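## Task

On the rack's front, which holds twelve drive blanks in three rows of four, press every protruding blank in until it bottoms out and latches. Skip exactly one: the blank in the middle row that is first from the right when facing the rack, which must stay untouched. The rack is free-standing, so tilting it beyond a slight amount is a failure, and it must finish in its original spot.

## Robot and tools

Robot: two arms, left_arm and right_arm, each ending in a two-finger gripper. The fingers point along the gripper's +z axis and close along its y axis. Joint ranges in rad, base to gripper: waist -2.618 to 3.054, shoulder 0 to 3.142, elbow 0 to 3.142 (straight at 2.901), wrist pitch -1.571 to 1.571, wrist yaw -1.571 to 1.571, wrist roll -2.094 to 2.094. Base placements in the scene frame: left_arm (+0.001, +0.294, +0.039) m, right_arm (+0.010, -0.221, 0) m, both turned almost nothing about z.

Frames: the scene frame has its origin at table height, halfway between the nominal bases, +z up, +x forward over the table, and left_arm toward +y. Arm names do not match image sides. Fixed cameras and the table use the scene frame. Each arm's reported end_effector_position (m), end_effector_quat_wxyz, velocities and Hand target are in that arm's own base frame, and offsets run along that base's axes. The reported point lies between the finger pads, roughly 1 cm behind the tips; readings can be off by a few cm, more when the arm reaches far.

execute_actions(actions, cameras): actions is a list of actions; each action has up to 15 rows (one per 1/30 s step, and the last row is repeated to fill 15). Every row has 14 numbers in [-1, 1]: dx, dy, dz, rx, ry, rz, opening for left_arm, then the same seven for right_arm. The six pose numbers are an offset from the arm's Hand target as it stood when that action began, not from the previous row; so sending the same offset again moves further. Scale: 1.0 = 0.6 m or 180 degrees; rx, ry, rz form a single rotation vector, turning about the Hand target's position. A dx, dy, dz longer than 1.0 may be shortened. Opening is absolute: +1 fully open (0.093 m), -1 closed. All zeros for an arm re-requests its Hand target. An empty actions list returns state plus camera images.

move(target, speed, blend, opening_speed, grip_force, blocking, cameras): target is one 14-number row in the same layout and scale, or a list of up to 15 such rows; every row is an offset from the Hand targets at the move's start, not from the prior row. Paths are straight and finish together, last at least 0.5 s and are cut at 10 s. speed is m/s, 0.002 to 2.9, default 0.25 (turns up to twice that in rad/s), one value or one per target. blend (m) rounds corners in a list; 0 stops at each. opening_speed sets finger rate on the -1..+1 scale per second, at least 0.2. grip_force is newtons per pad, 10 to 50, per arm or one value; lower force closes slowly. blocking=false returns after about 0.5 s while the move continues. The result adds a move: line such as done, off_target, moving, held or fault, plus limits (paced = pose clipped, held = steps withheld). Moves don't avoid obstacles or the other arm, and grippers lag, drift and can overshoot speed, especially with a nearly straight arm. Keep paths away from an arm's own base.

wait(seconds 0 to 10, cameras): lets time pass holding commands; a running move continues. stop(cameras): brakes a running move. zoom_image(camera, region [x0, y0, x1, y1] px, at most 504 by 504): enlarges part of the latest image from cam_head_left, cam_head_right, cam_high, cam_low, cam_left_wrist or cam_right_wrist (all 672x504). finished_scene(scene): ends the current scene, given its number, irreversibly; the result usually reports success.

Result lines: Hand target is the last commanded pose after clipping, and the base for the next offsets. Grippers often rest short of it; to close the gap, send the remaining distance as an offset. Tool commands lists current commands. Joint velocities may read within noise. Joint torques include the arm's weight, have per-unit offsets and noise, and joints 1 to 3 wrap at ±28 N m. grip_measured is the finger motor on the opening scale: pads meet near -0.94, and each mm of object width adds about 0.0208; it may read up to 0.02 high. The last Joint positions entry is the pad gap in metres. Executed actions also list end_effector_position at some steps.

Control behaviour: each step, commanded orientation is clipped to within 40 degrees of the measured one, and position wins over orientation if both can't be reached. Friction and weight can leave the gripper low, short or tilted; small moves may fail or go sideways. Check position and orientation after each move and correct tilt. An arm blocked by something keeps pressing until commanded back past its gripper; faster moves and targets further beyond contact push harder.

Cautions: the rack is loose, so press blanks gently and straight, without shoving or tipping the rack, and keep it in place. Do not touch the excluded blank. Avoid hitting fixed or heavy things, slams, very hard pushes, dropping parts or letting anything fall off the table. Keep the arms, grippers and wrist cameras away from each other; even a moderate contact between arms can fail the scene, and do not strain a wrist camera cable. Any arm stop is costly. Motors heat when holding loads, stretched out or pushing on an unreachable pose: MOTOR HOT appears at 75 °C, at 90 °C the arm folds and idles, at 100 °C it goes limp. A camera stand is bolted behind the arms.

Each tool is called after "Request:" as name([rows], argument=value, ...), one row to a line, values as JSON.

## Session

Request:
execute_actions(actions=[])

Request:
zoom_image(camera="cam_high", region=[200, 70, 490, 170])

Scene clock: 0.00 s.
left_arm: end_effector_position=(+0.2473, -0.0949, +0.0173) grip_measured=+1.000 end_effector_quat_wxyz=(+0.334, +0.041, +0.940, -0.051) | right_arm: end_effector_position=(+0.2512, +0.0351, +0.0673) grip_measured=+1.000 end_effector_quat_wxyz=(+0.437, +0.047, +0.897, -0.043)
Joint positions: left_arm=[-0.48 1.143 0.274 -0.033 -0.179 -0.33 0.093] | right_arm=[0.431 0.823 0.235 -0.161 0.449 0.337 0.093]
Joint velocities: within noise
Joint torques (N m): no reading
Heat: left arm: 35 °C; right arm: 37 °C.
Hand target: left_arm +0.2528, -0.0976, +0.0242; +0.345, +0.040, +0.936, -0.056 | right_arm +0.2548, +0.0367, +0.0736; +0.445, +0.049, +0.893, -0.039
Tool commands: left_gripper/opening=+1.0 right_gripper/opening=+1.0

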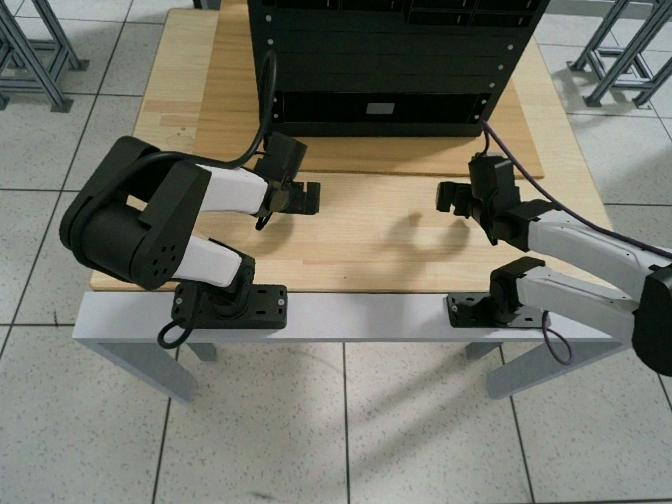

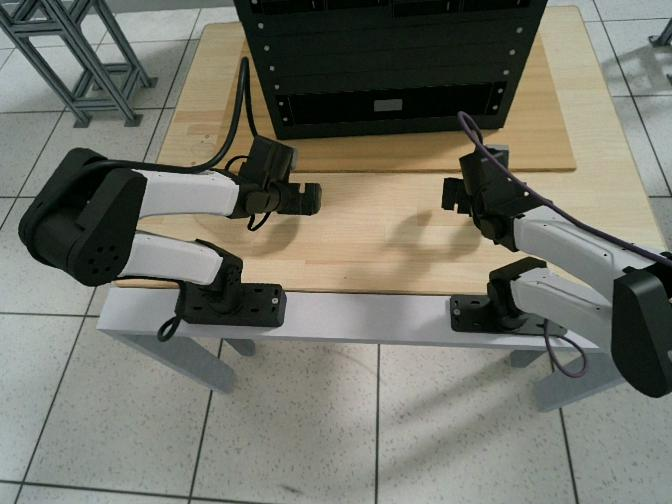

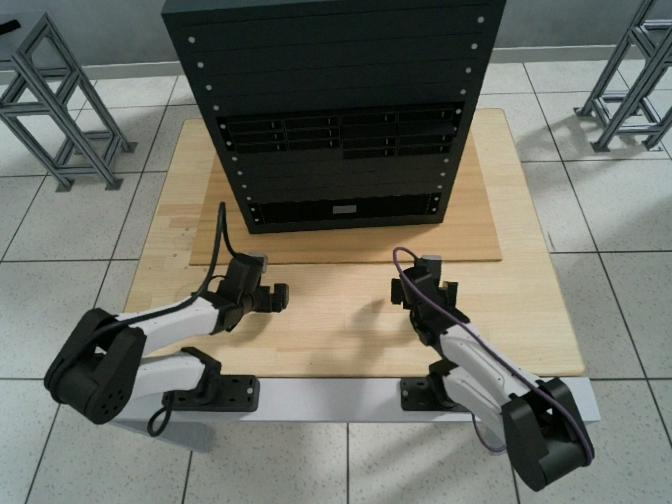

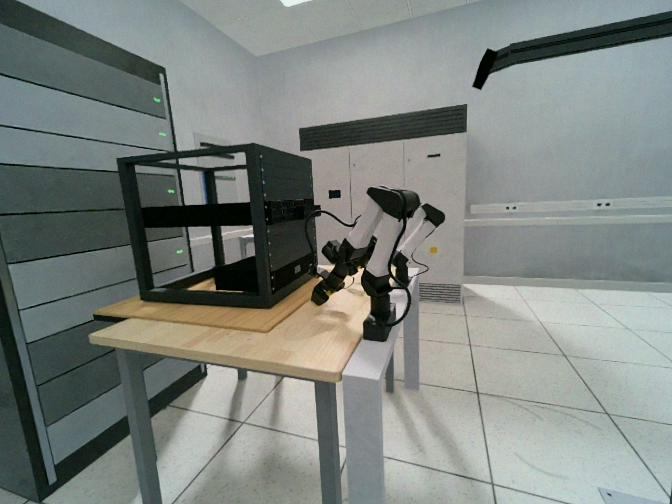

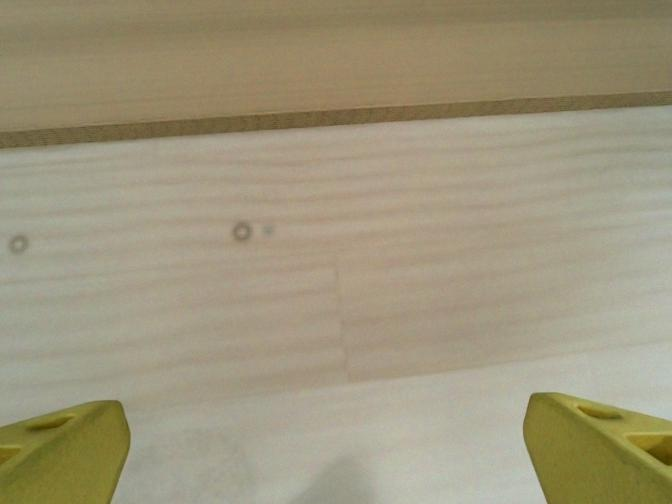

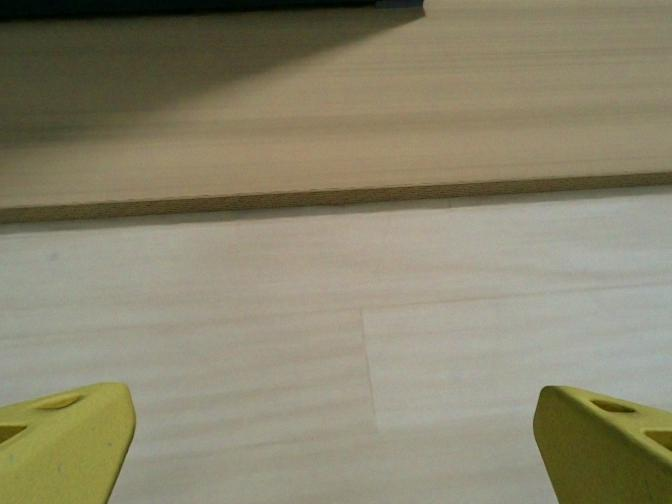

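Scaled by 1.738 from the camera's 672x504 image, which has a finer 960x720 frame.

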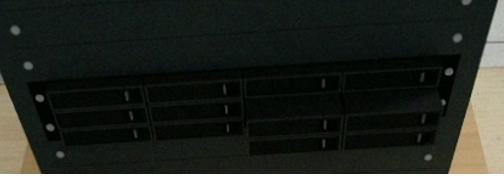

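Request:
move(target=[-0.0213, 0.0, 0.6263, 0.0074, -0.275, 0.085, 1, -0.0247, 0.2055, 0.6107, 0.002, -0.2054, 0.0785, -1], speed=0.3, cameras=["cam_left_wrist", "cam_right_wrist", "cam_high", "cam_low"])

Scene clock: 33.43 s.
left_arm: end_effector_position=(+0.2386, -0.0999, +0.3936) grip_measured=+1.000 end_effector_quat_wxyz=(+0.701, -0.041, +0.711, +0.025) | right_arm: end_effector_position=(+0.2394, +0.1616, +0.4282) grip_measured=-0.984 end_effector_quat_wxyz=(+0.697, -0.063, +0.714, +0.030)
Joint positions: left_arm=[-1.021 0.771 0.944 -0.207 -1.114 -0.053 0.093] | right_arm=[1.092 0.912 1.14 -0.273 0.962 -0.008 0]
Joint torques (N m): left_arm=[0.14 0.64 5.87 2.2 0.01 0.11] | right_arm=[0.29 -0.49 9.32 2.45 0.14 -0.04]
Heat: left arm: 37 °C; right arm: 45 °C.
Hand target: left_arm +0.2400, -0.0977, +0.4001; +0.708, -0.058, +0.704, +0.021 | right_arm +0.2400, +0.1599, +0.4400; +0.706, -0.048, +0.706, +0.035
Off the commanded pose: left_arm 0.007 m, 2 deg | right_arm 0.012 m, 2 deg.
move: off_target (right_arm)
Images, in order (width x height): cam_high 672x504, cam_low 672x504, cam_left_wrist 672x504, cam_right_wrist 672x504.

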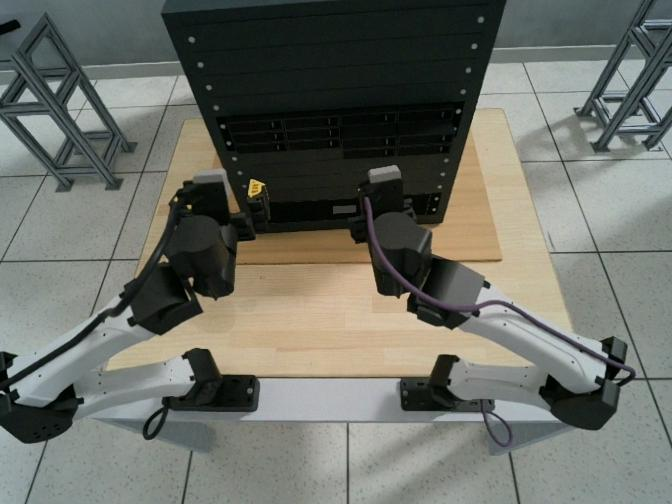

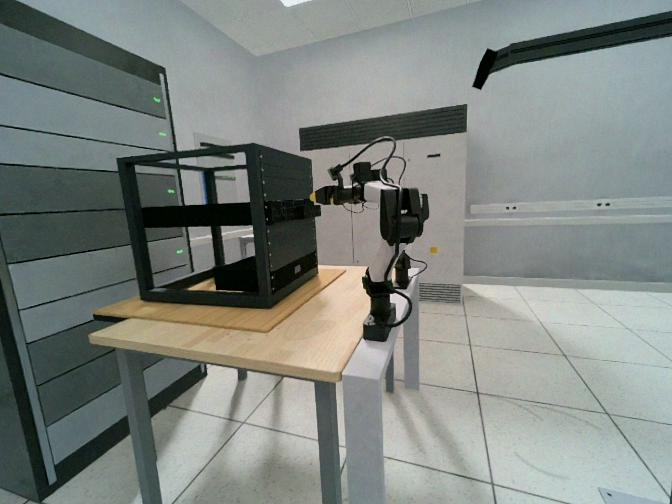

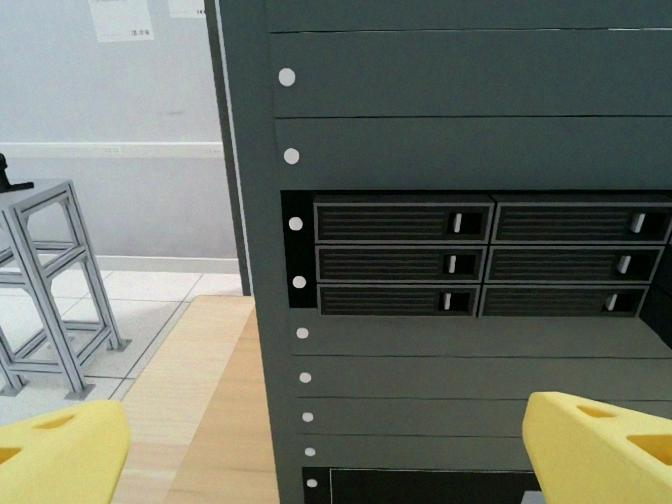

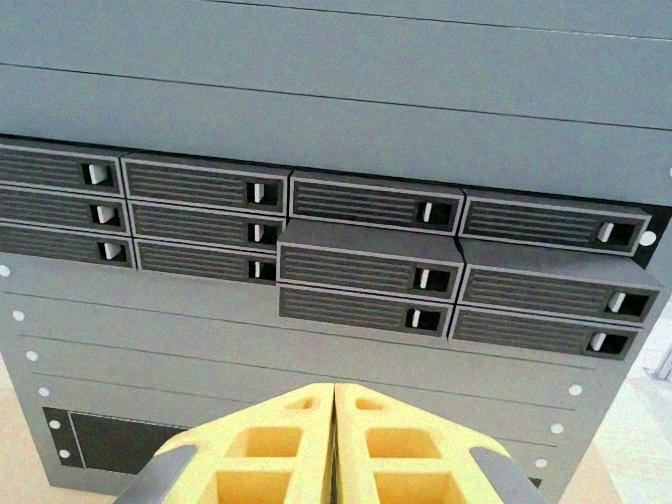

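Request:
zoom_image(camera="cam_right_wrist", region=[250, 150, 672, 370])

Request:
zoom_image(camera="cam_right_wrist", region=[0, 110, 320, 300])

Request:
zoom_image(camera="cam_left_wrist", region=[270, 170, 672, 370])

Scaled by 1.194 from the camera's 672x504 image, which has a finer 960x720 frame.

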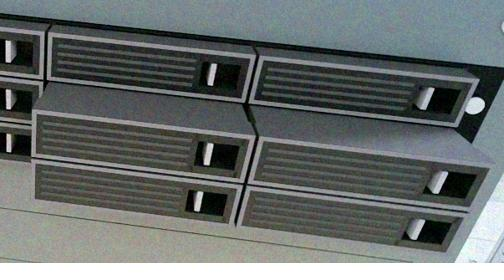

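Scaled by 1.575 from the camera's 672x504 image, which has a finer 960x720 frame.

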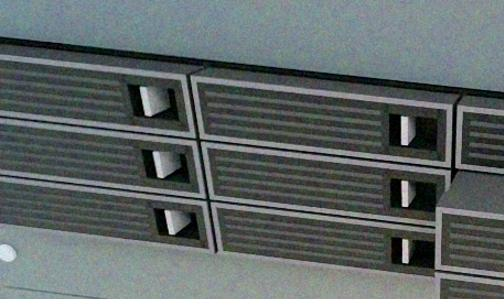

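Scaled by 1.254 from the camera's 672x504 image, which has a finer 960x720 frame.

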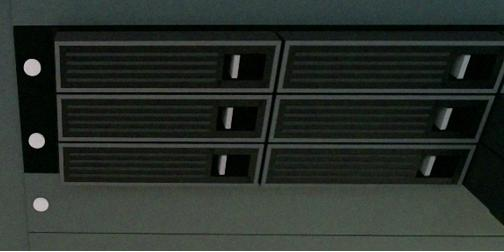

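Request:
zoom_image(camera="cam_low", region=[260, 150, 400, 255])

Request:
zoom_image(camera="cam_low", region=[295, 165, 355, 220])

Scaled by 3.600 from the camera's 672x504 image, which has a finer 960x720 frame.

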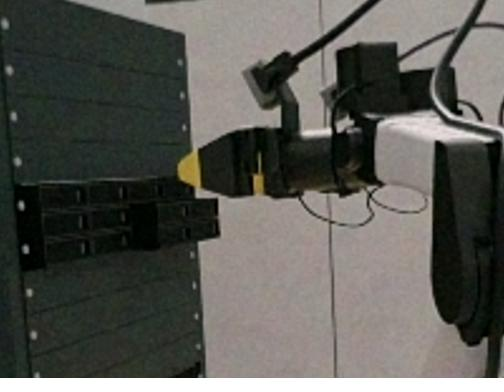

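Scaled by 8.400 from the camera's 672x504 image, which has a finer 960x720 frame.

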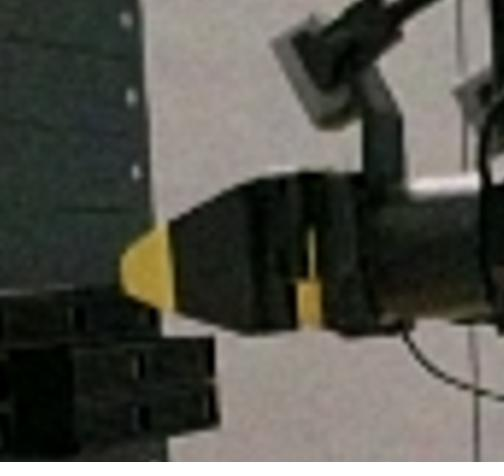

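Request:
move([
  [0, 0, 0, 0, 0, 0, 1, 0.15, -0.0033, -0.1167, 0.0242, 0.038, -0.0382, -1],
  [0, 0, 0, 0, 0, 0, 1, 0.21, -0.0017, -0.0767, 0.0242, 0.038, -0.0382, -1],
], speed=[0.2, 0.08], blend=[0.005, 0], cameras=["cam_right_wrist", "cam_head_left"])

Request:
zoom_image(camera="cam_head_left", region=[430, 80, 530, 155])

Scene clock: 154.27 s.
left_arm: end_effector_position=(+0.2386, -0.0999, +0.3939) grip_measured=+1.000 end_effector_quat_wxyz=(+0.702, -0.042, +0.711, +0.025) | right_arm: end_effector_position=(+0.3622, +0.1565, +0.3793) grip_measured=-0.984 end_effector_quat_wxyz=(+0.654, +0.016, +0.756, +0.007)
Joint positions: left_arm=[-1.021 0.771 0.944 -0.205 -1.114 -0.053 0.093] | right_arm=[0.68 1.234 1.212 -0.166 0.682 0.15 0]
Joint torques (N m): left_arm=[0.18 0.66 5.82 2.19 0.01 0.11] | right_arm=[-0.21 -3.28 11.29 2.54 -0.14 0.09]
Heat: left arm: 41 °C; right arm: 49 °C.
Hand target: left_arm +0.2400, -0.0977, +0.4000; +0.708, -0.058, +0.704, +0.021 | right_arm +0.3660, +0.1590, +0.3941; +0.665, +0.024, +0.746, +0.023
Off the commanded pose: left_arm 0.007 m, 2 deg | right_arm 0.015 m, 3 deg.
move: off_target (right_arm)
Images, in order (width x height): cam_head_left 672x504, cam_right_wrist 672x504.

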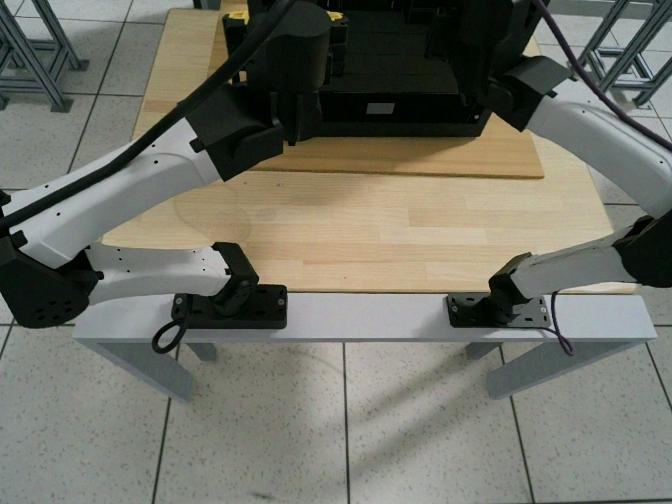

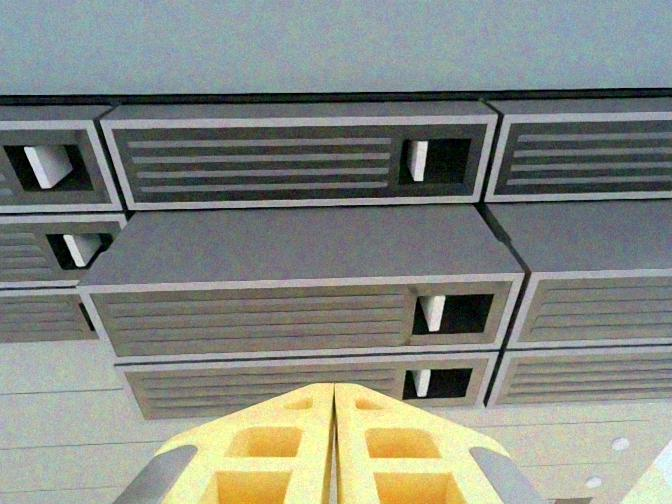

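Scaled by 5.040 from the camera's 672x504 image, which has a finer 960x720 frame.

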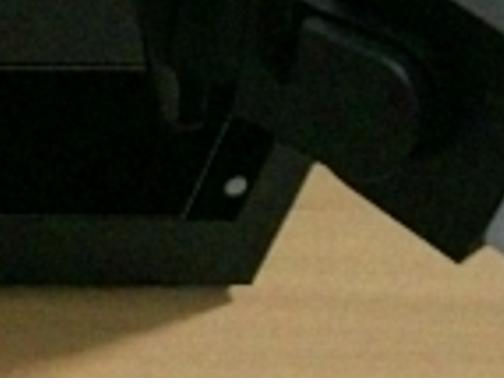

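Request:
move([
  [0, 0, 0, 0, 0, 0, 1, 0.01, 0.0142, 0.0167, 0, 0, 0.012, -1],
  [0, 0, 0, 0, 0, 0, 1, 0.0783, 0.0163, 0.0192, 0, 0, 0.012, -1],
  [0, 0, 0, 0, 0, 0, 1, 0.1083, 0.0173, 0.0192, 0, 0, 0.012, -1],
], speed=[0.06, 0.04, 0.02], blend=[0.003, 0.005, 0], cameras=["cam_right_wrist", "cam_head_left"])

Request:
zoom_image(camera="cam_head_left", region=[430, 80, 530, 155])

Scene clock: 202.03 s.
left_arm: end_effector_position=(+0.2386, -0.0999, +0.3940) grip_measured=+1.000 end_effector_quat_wxyz=(+0.702, -0.042, +0.711, +0.025) | right_arm: end_effector_position=(+0.4171, +0.1678, +0.3915) grip_measured=-0.984 end_effector_quat_wxyz=(+0.648, +0.004, +0.761, +0.023)
Joint positions: left_arm=[-1.021 0.771 0.944 -0.205 -1.114 -0.052 0.093] | right_arm=[0.575 1.421 1.411 -0.176 0.537 0.137 0]
Joint torques (N m): left_arm=[0.16 0.66 5.83 2.19 0.01 0.11] | right_arm=[-1.59 -2.91 11.55 3 -0.29 -0.07]
Heat: left arm: 41 °C; right arm: 54 °C.
Hand target: left_arm +0.2400, -0.0977, +0.4001; +0.708, -0.058, +0.704, +0.021 | right_arm +0.4310, +0.1693, +0.4054; +0.664, +0.009, +0.747, +0.035
Off the commanded pose: left_arm 0.007 m, 2 deg | right_arm 0.020 m, 3 deg.
move: off_target (right_arm)
Images, in order (width x height): cam_head_left 672x504, cam_right_wrist 672x504.

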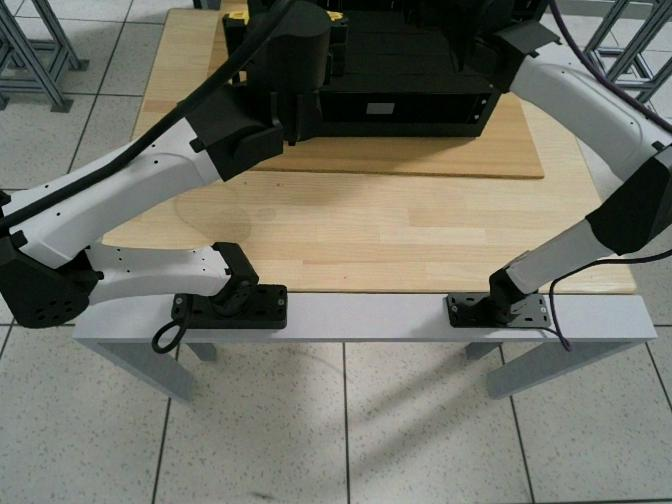

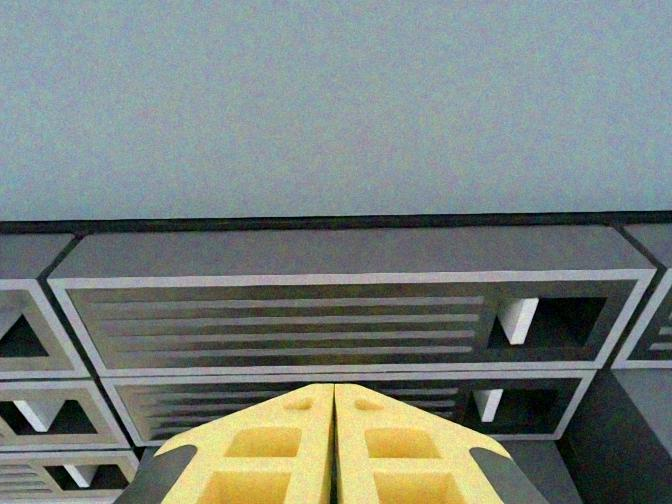

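Scaled by 5.040 from the camera's 672x504 image, which has a finer 960x720 frame.

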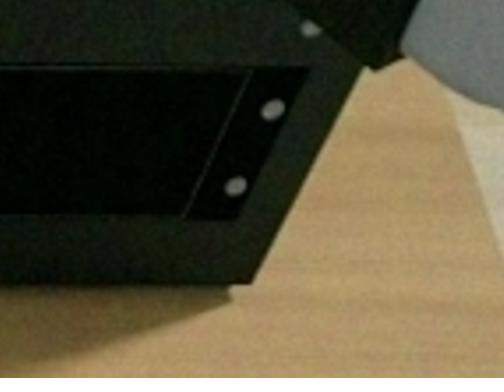

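Request:
move([
  [0, 0, 0, 0, 0, 0, 1, -0.1267, -0.0038, -0.0023, 0, 0, 0, -1],
  [0, 0, 0, 0, 0, 0, 1, -0.1433, -0.0043, -0.0757, 0, 0, 0, -1],
  [0, 0, 0, 0, 0, 0, 1, -0.0983, -0.0027, -0.049, 0, 0, 0, -1],
  [0, 0, 0, 0, 0, 0, 1, -0.0267, -0.0005, -0.0457, 0, 0, 0, -1],
  [0, 0, 0, 0, 0, 0, 1, 0.0, 0.0003, -0.0457, 0, 0, 0, -1],
], speed=[0.12, 0.1, 0.06, 0.04, 0.02], blend=[0.008, 0.005, 0.004, 0.005, 0], cameras=["cam_right_wrist", "cam_head_left"])

Request:
zoom_image(camera="cam_head_left", region=[430, 80, 530, 155])

Scene clock: 226.30 s.
left_arm: end_effector_position=(+0.2386, -0.0999, +0.3940) grip_measured=+1.000 end_effector_quat_wxyz=(+0.702, -0.042, +0.711, +0.025) | right_arm: end_effector_position=(+0.4174, +0.1669, +0.3592) grip_measured=-0.984 end_effector_quat_wxyz=(+0.644, +0.003, +0.765, +0.020)
Joint positions: left_arm=[-1.021 0.771 0.944 -0.205 -1.114 -0.052 0.093] | right_arm=[0.573 1.404 1.278 -0.073 0.538 0.137 0]
Joint torques (N m): left_arm=[0.16 0.65 5.85 2.19 0.01 0.12] | right_arm=[-1.35 -3.21 12.16 3.02 -0.28 -0.07]
Heat: left arm: 42 °C; right arm: 55 °C.
Hand target: left_arm +0.2400, -0.0977, +0.4000; +0.708, -0.058, +0.704, +0.021 | right_arm +0.4310, +0.1695, +0.3780; +0.664, +0.009, +0.747, +0.035
Off the commanded pose: left_arm 0.007 m, 2 deg | right_arm 0.023 m, 4 deg.
move: off_target (right_arm)
Images, in order (width x height): cam_head_left 672x504, cam_right_wrist 672x504.

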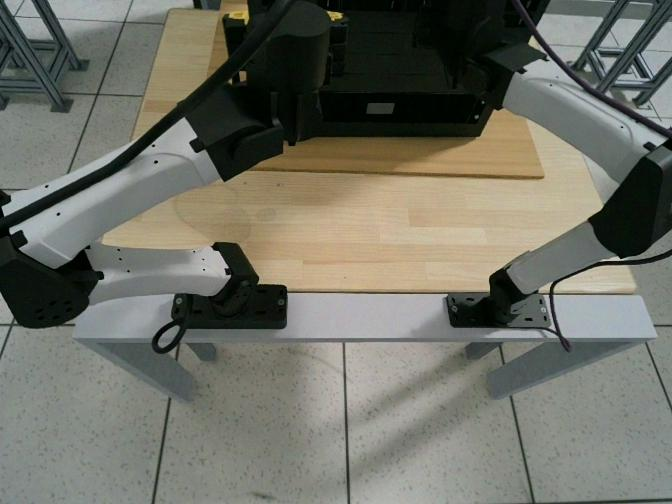

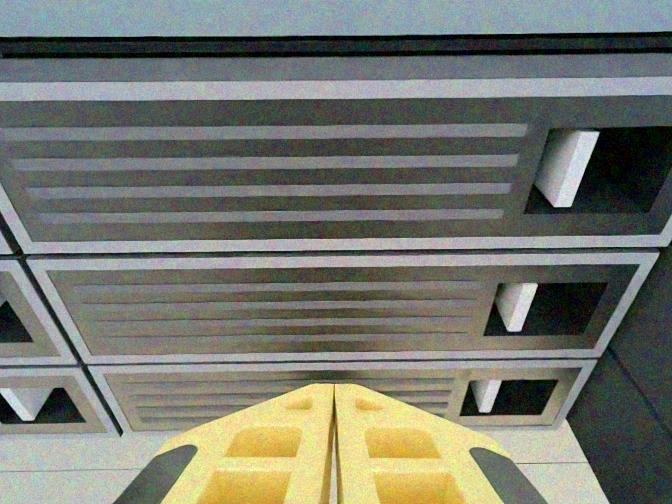

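Scaled by 5.040 from the camera's 672x504 image, which has a finer 960x720 frame.

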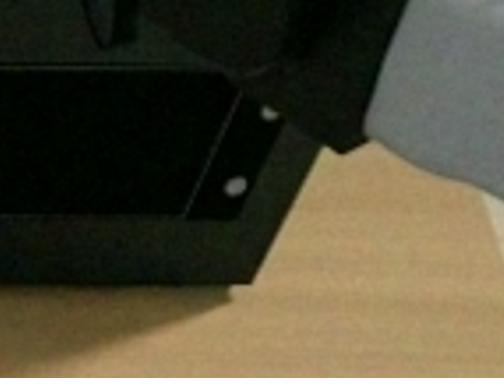

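Request:
move([
  [0, 0, 0, 0, 0, 0, 1, -0.135, -0.0042, 0, 0, 0, 0, -1],
  [0, 0, 0, 0, 0, 0, 1, -0.165, -0.1858, -0.0633, 0.0093, -0.2311, -0.0148, -1],
  [0, 0, 0, 0, 0, 0, 1, -0.115, -0.1867, -0.0233, 0.0093, -0.2311, -0.0148, -1],
], speed=[0.12, 0.25, 0.08], blend=[0.01, 0.005, 0], cameras=["cam_right_wrist", "cam_low", "cam_high"])

Scene clock: 290.73 s.
left_arm: end_effector_position=(+0.2386, -0.0999, +0.3940) grip_measured=+1.000 end_effector_quat_wxyz=(+0.702, -0.042, +0.711, +0.025) | right_arm: end_effector_position=(+0.3636, +0.0574, +0.3481) grip_measured=-0.984 end_effector_quat_wxyz=(+0.873, +0.020, +0.488, +0.020)
Joint positions: left_arm=[-1.021 0.771 0.944 -0.204 -1.114 -0.052 0.093] | right_arm=[0.266 1.358 0.473 1.454 0.241 -0.088 0]
Joint torques (N m): left_arm=[0.21 0.69 5.85 2.18 0.01 0.11] | right_arm=[-0.39 -3.19 9.29 2.36 -0.33 0.16]
Heat: left arm: 43 °C; right arm: 64 °C.
Hand target: left_arm +0.2400, -0.0977, +0.4001; +0.708, -0.058, +0.704, +0.021 | right_arm +0.3620, +0.0574, +0.3642; +0.886, +0.023, +0.461, +0.032
Off the commanded pose: left_arm 0.007 m, 2 deg | right_arm 0.016 m, 4 deg.
move: off_target (right_arm)
Images, in order (width x height): cam_high 672x504, cam_low 672x504, cam_right_wrist 672x504.

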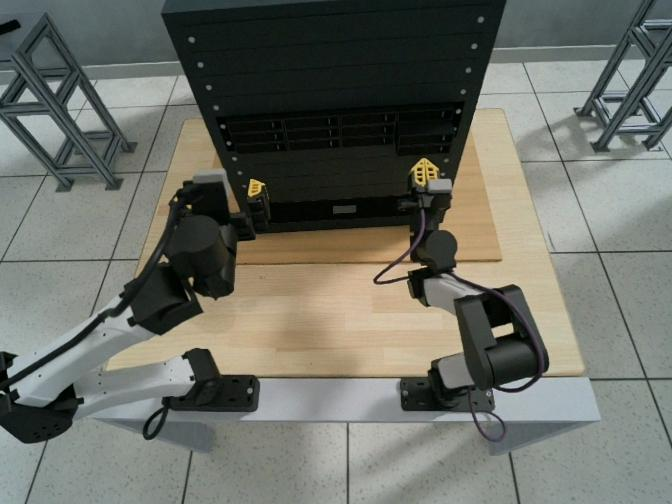

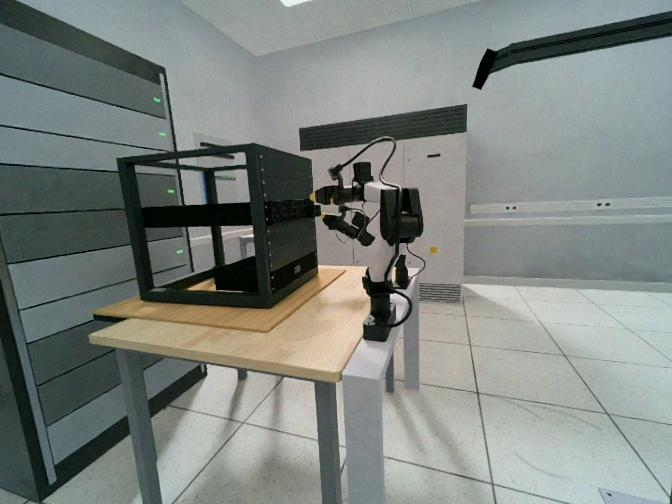

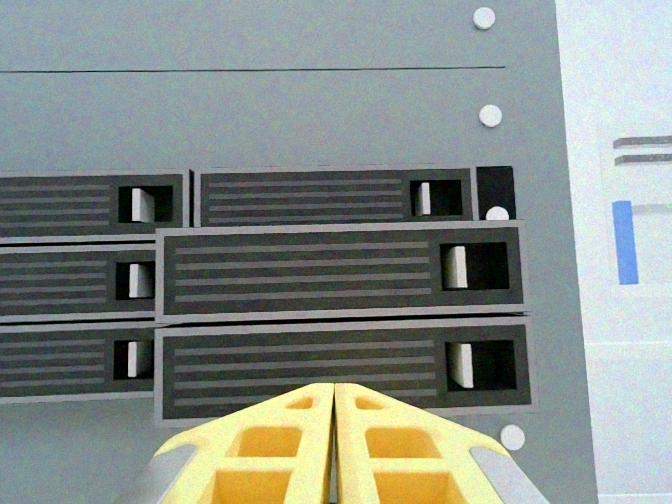

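Request:
move([
  [0, 0, 0, 0, 0, 0, 1, 0.0067, -0.0015, 0.0113, 0, 0, 0, -1],
  [0, 0, 0, 0, 0, 0, 1, 0.0883, 0.0002, 0.0138, 0, 0, 0, -1],
  [0, 0, 0, 0, 0, 0, 1, 0.1183, 0.001, 0.0147, 0, 0, 0, -1],
], speed=[0.06, 0.04, 0.02], blend=[0.003, 0.005, 0], cameras=["cam_right_wrist", "cam_high", "cam_head_left"])

Scene clock: 335.73 s.
left_arm: end_effector_position=(+0.2386, -0.0999, +0.3940) grip_measured=+1.000 end_effector_quat_wxyz=(+0.702, -0.042, +0.711, +0.025) | right_arm: end_effector_position=(+0.4180, +0.0585, +0.3590) grip_measured=-0.984 end_effector_quat_wxyz=(+0.877, +0.023, +0.479, +0.025)
Joint positions: left_arm=[-1.021 0.771 0.944 -0.204 -1.114 -0.052 0.093] | right_arm=[0.218 1.566 0.688 1.462 0.199 -0.054 0]
Joint torques (N m): left_arm=[0.16 0.69 5.86 2.19 0.01 0.12] | right_arm=[-1.2 -1.47 14.04 1.97 -0.39 0.16]
Heat: left arm: 43 °C; right arm: 55 °C.
Hand target: left_arm +0.2400, -0.0977, +0.4001; +0.708, -0.058, +0.704, +0.021 | right_arm +0.4330, +0.0581, +0.3729; +0.886, +0.023, +0.461, +0.032
Off the commanded pose: left_arm 0.007 m, 2 deg | right_arm 0.020 m, 2 deg.
move: off_target (right_arm)
Images, in order (width x height): cam_head_left 672x504, cam_high 672x504, cam_right_wrist 672x504.

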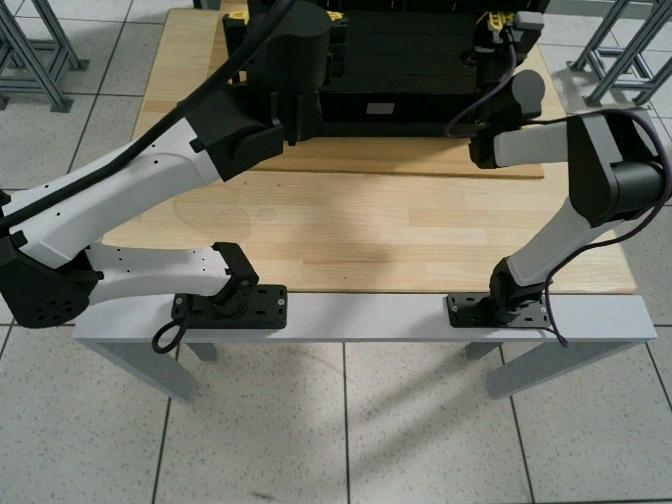

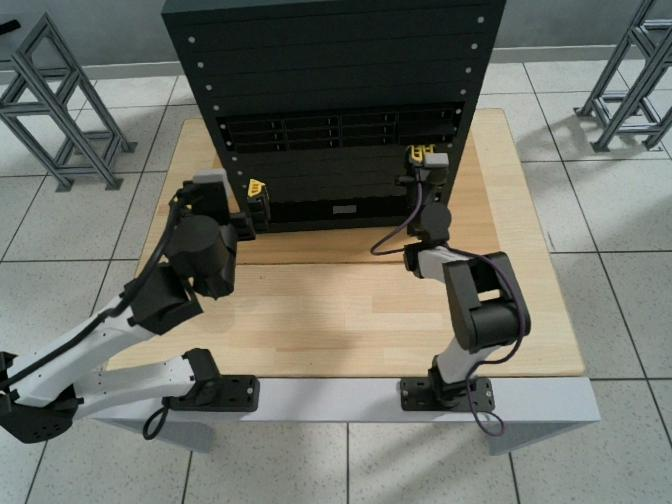

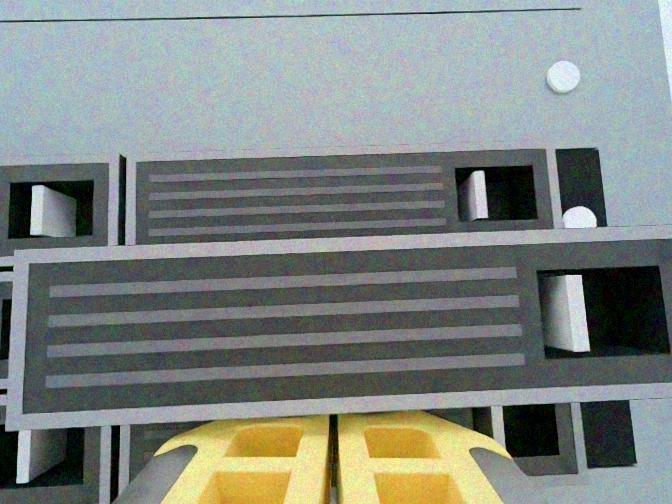

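Request:
zoom_image(camera="cam_right_wrist", region=[0, 380, 200, 504])

Request:
zoom_image(camera="cam_right_wrist", region=[440, 380, 672, 504])

Request:
zoom_image(camera="cam_high", region=[330, 90, 480, 180])

Scaled by 2.520 from the camera's 672x504 image, which has a finer 960x720 frame.

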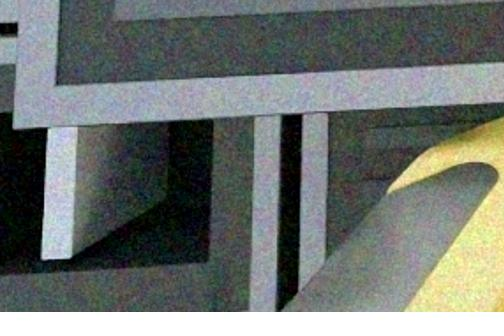

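Scaled by 2.172 from the camera's 672x504 image, which has a finer 960x720 frame.

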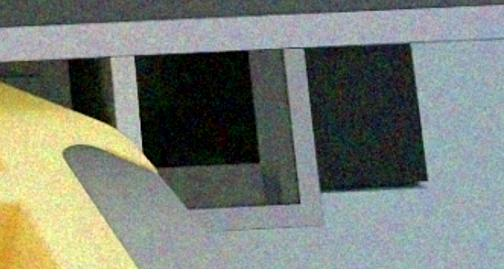

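Scaled by 3.360 from the camera's 672x504 image, which has a finer 960x720 frame.

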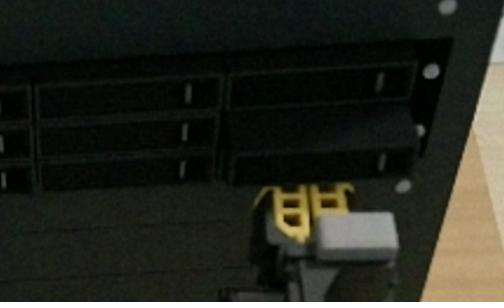

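Request:
move([
  [0, 0, 0, 0, 0, 0, 1, -0.1467, -0.0035, -0.0315, 0, 0, 0, -1],
  [0, 0, 0, 0, 0, 0, 1, -0.305, 0.1167, 0.1, -0.0078, 0.194, 0.0124, -1],
], speed=[0.12, 0.25], blend=[0.01, 0], cameras=["cam_right_wrist", "cam_high", "cam_head_left"])

Request:
zoom_image(camera="cam_right_wrist", region=[250, 100, 672, 360])

Request:
zoom_image(camera="cam_head_left", region=[430, 80, 530, 155])

Scene clock: 377.97 s.
left_arm: end_effector_position=(+0.2386, -0.0999, +0.3941) grip_measured=+1.000 end_effector_quat_wxyz=(+0.702, -0.042, +0.711, +0.024) | right_arm: end_effector_position=(+0.2508, +0.1308, +0.4232) grip_measured=-0.984 end_effector_quat_wxyz=(+0.704, -0.001, +0.710, +0.030)
Joint positions: left_arm=[-1.021 0.771 0.944 -0.204 -1.114 -0.052 0.093] | right_arm=[0.981 0.862 1.079 -0.229 0.937 0.05 0]
Joint torques (N m): left_arm=[0.18 0.7 5.86 2.18 0.01 0.11] | right_arm=[0.4 -0.21 10.37 2.03 0.11 0.2]
Heat: left arm: 44 °C; right arm: 63 °C.
Hand target: left_arm +0.2400, -0.0977, +0.4001; +0.708, -0.058, +0.704, +0.021 | right_arm +0.2500, +0.1281, +0.4329; +0.707, +0.012, +0.707, +0.035
Off the commanded pose: left_arm 0.007 m, 2 deg | right_arm 0.010 m, 2 deg.
move: done
Images, in order (width x height): cam_head_left 672x504, cam_high 672x504, cam_right_wrist 672x504.

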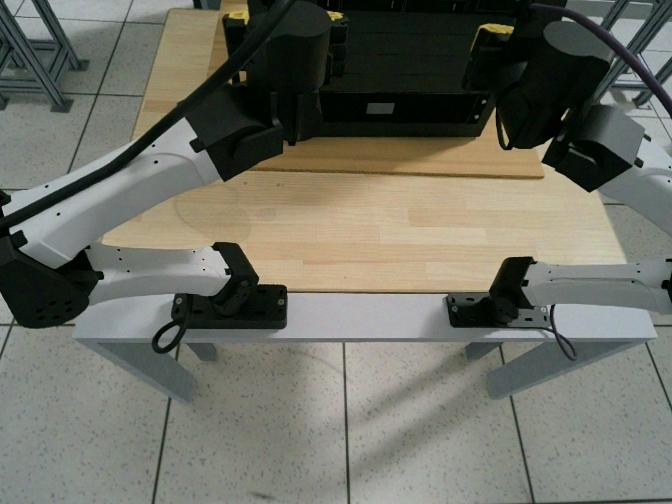

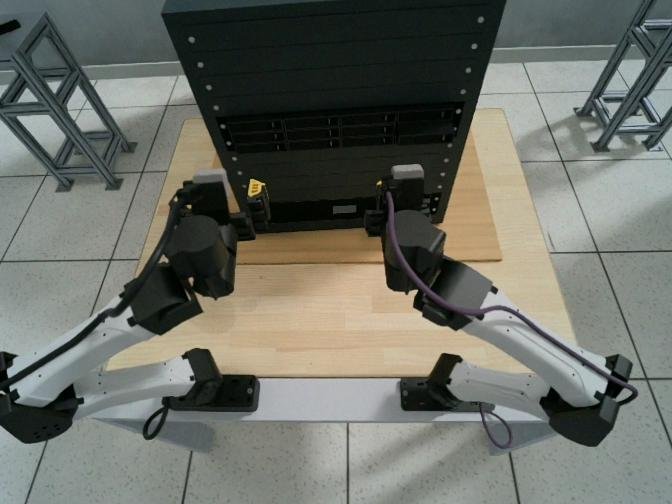

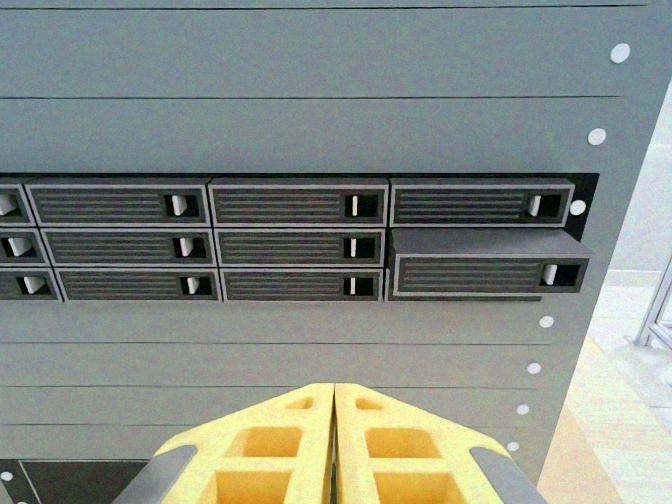

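Scaled by 1.194 from the camera's 672x504 image, which has a finer 960x720 frame.

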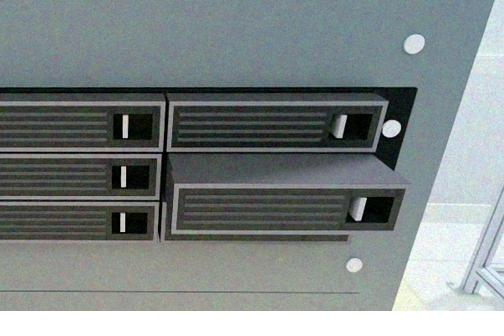

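Scaled by 5.040 from the camera's 672x504 image, which has a finer 960x720 frame.

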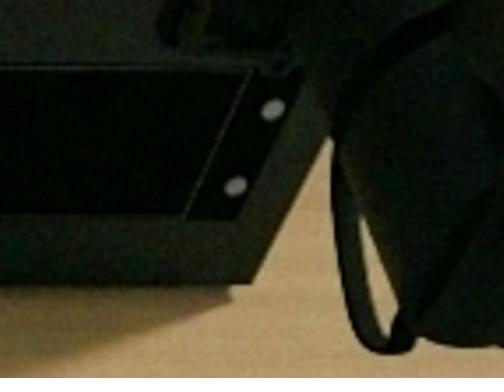

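Request:
zoom_image(camera="cam_right_wrist", region=[330, 255, 450, 345])

Request:
zoom_image(camera="cam_right_wrist", region=[480, 160, 620, 330])

Request:
zoom_image(camera="cam_right_wrist", region=[180, 165, 420, 320])

Scaled by 4.200 from the camera's 672x504 image, which has a finer 960x720 frame.

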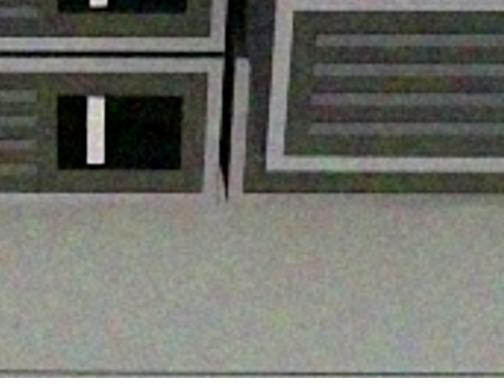

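Scaled by 2.965 from the camera's 672x504 image, which has a finer 960x720 frame.

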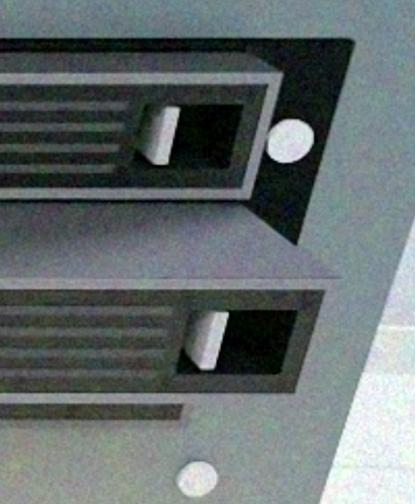

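Scaled by 2.100 from the camera's 672x504 image, which has a finer 960x720 frame.

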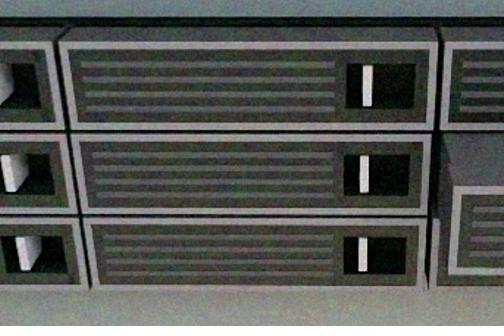

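Request:
finished_scene(scene=2)

The scene is finished: the task was done.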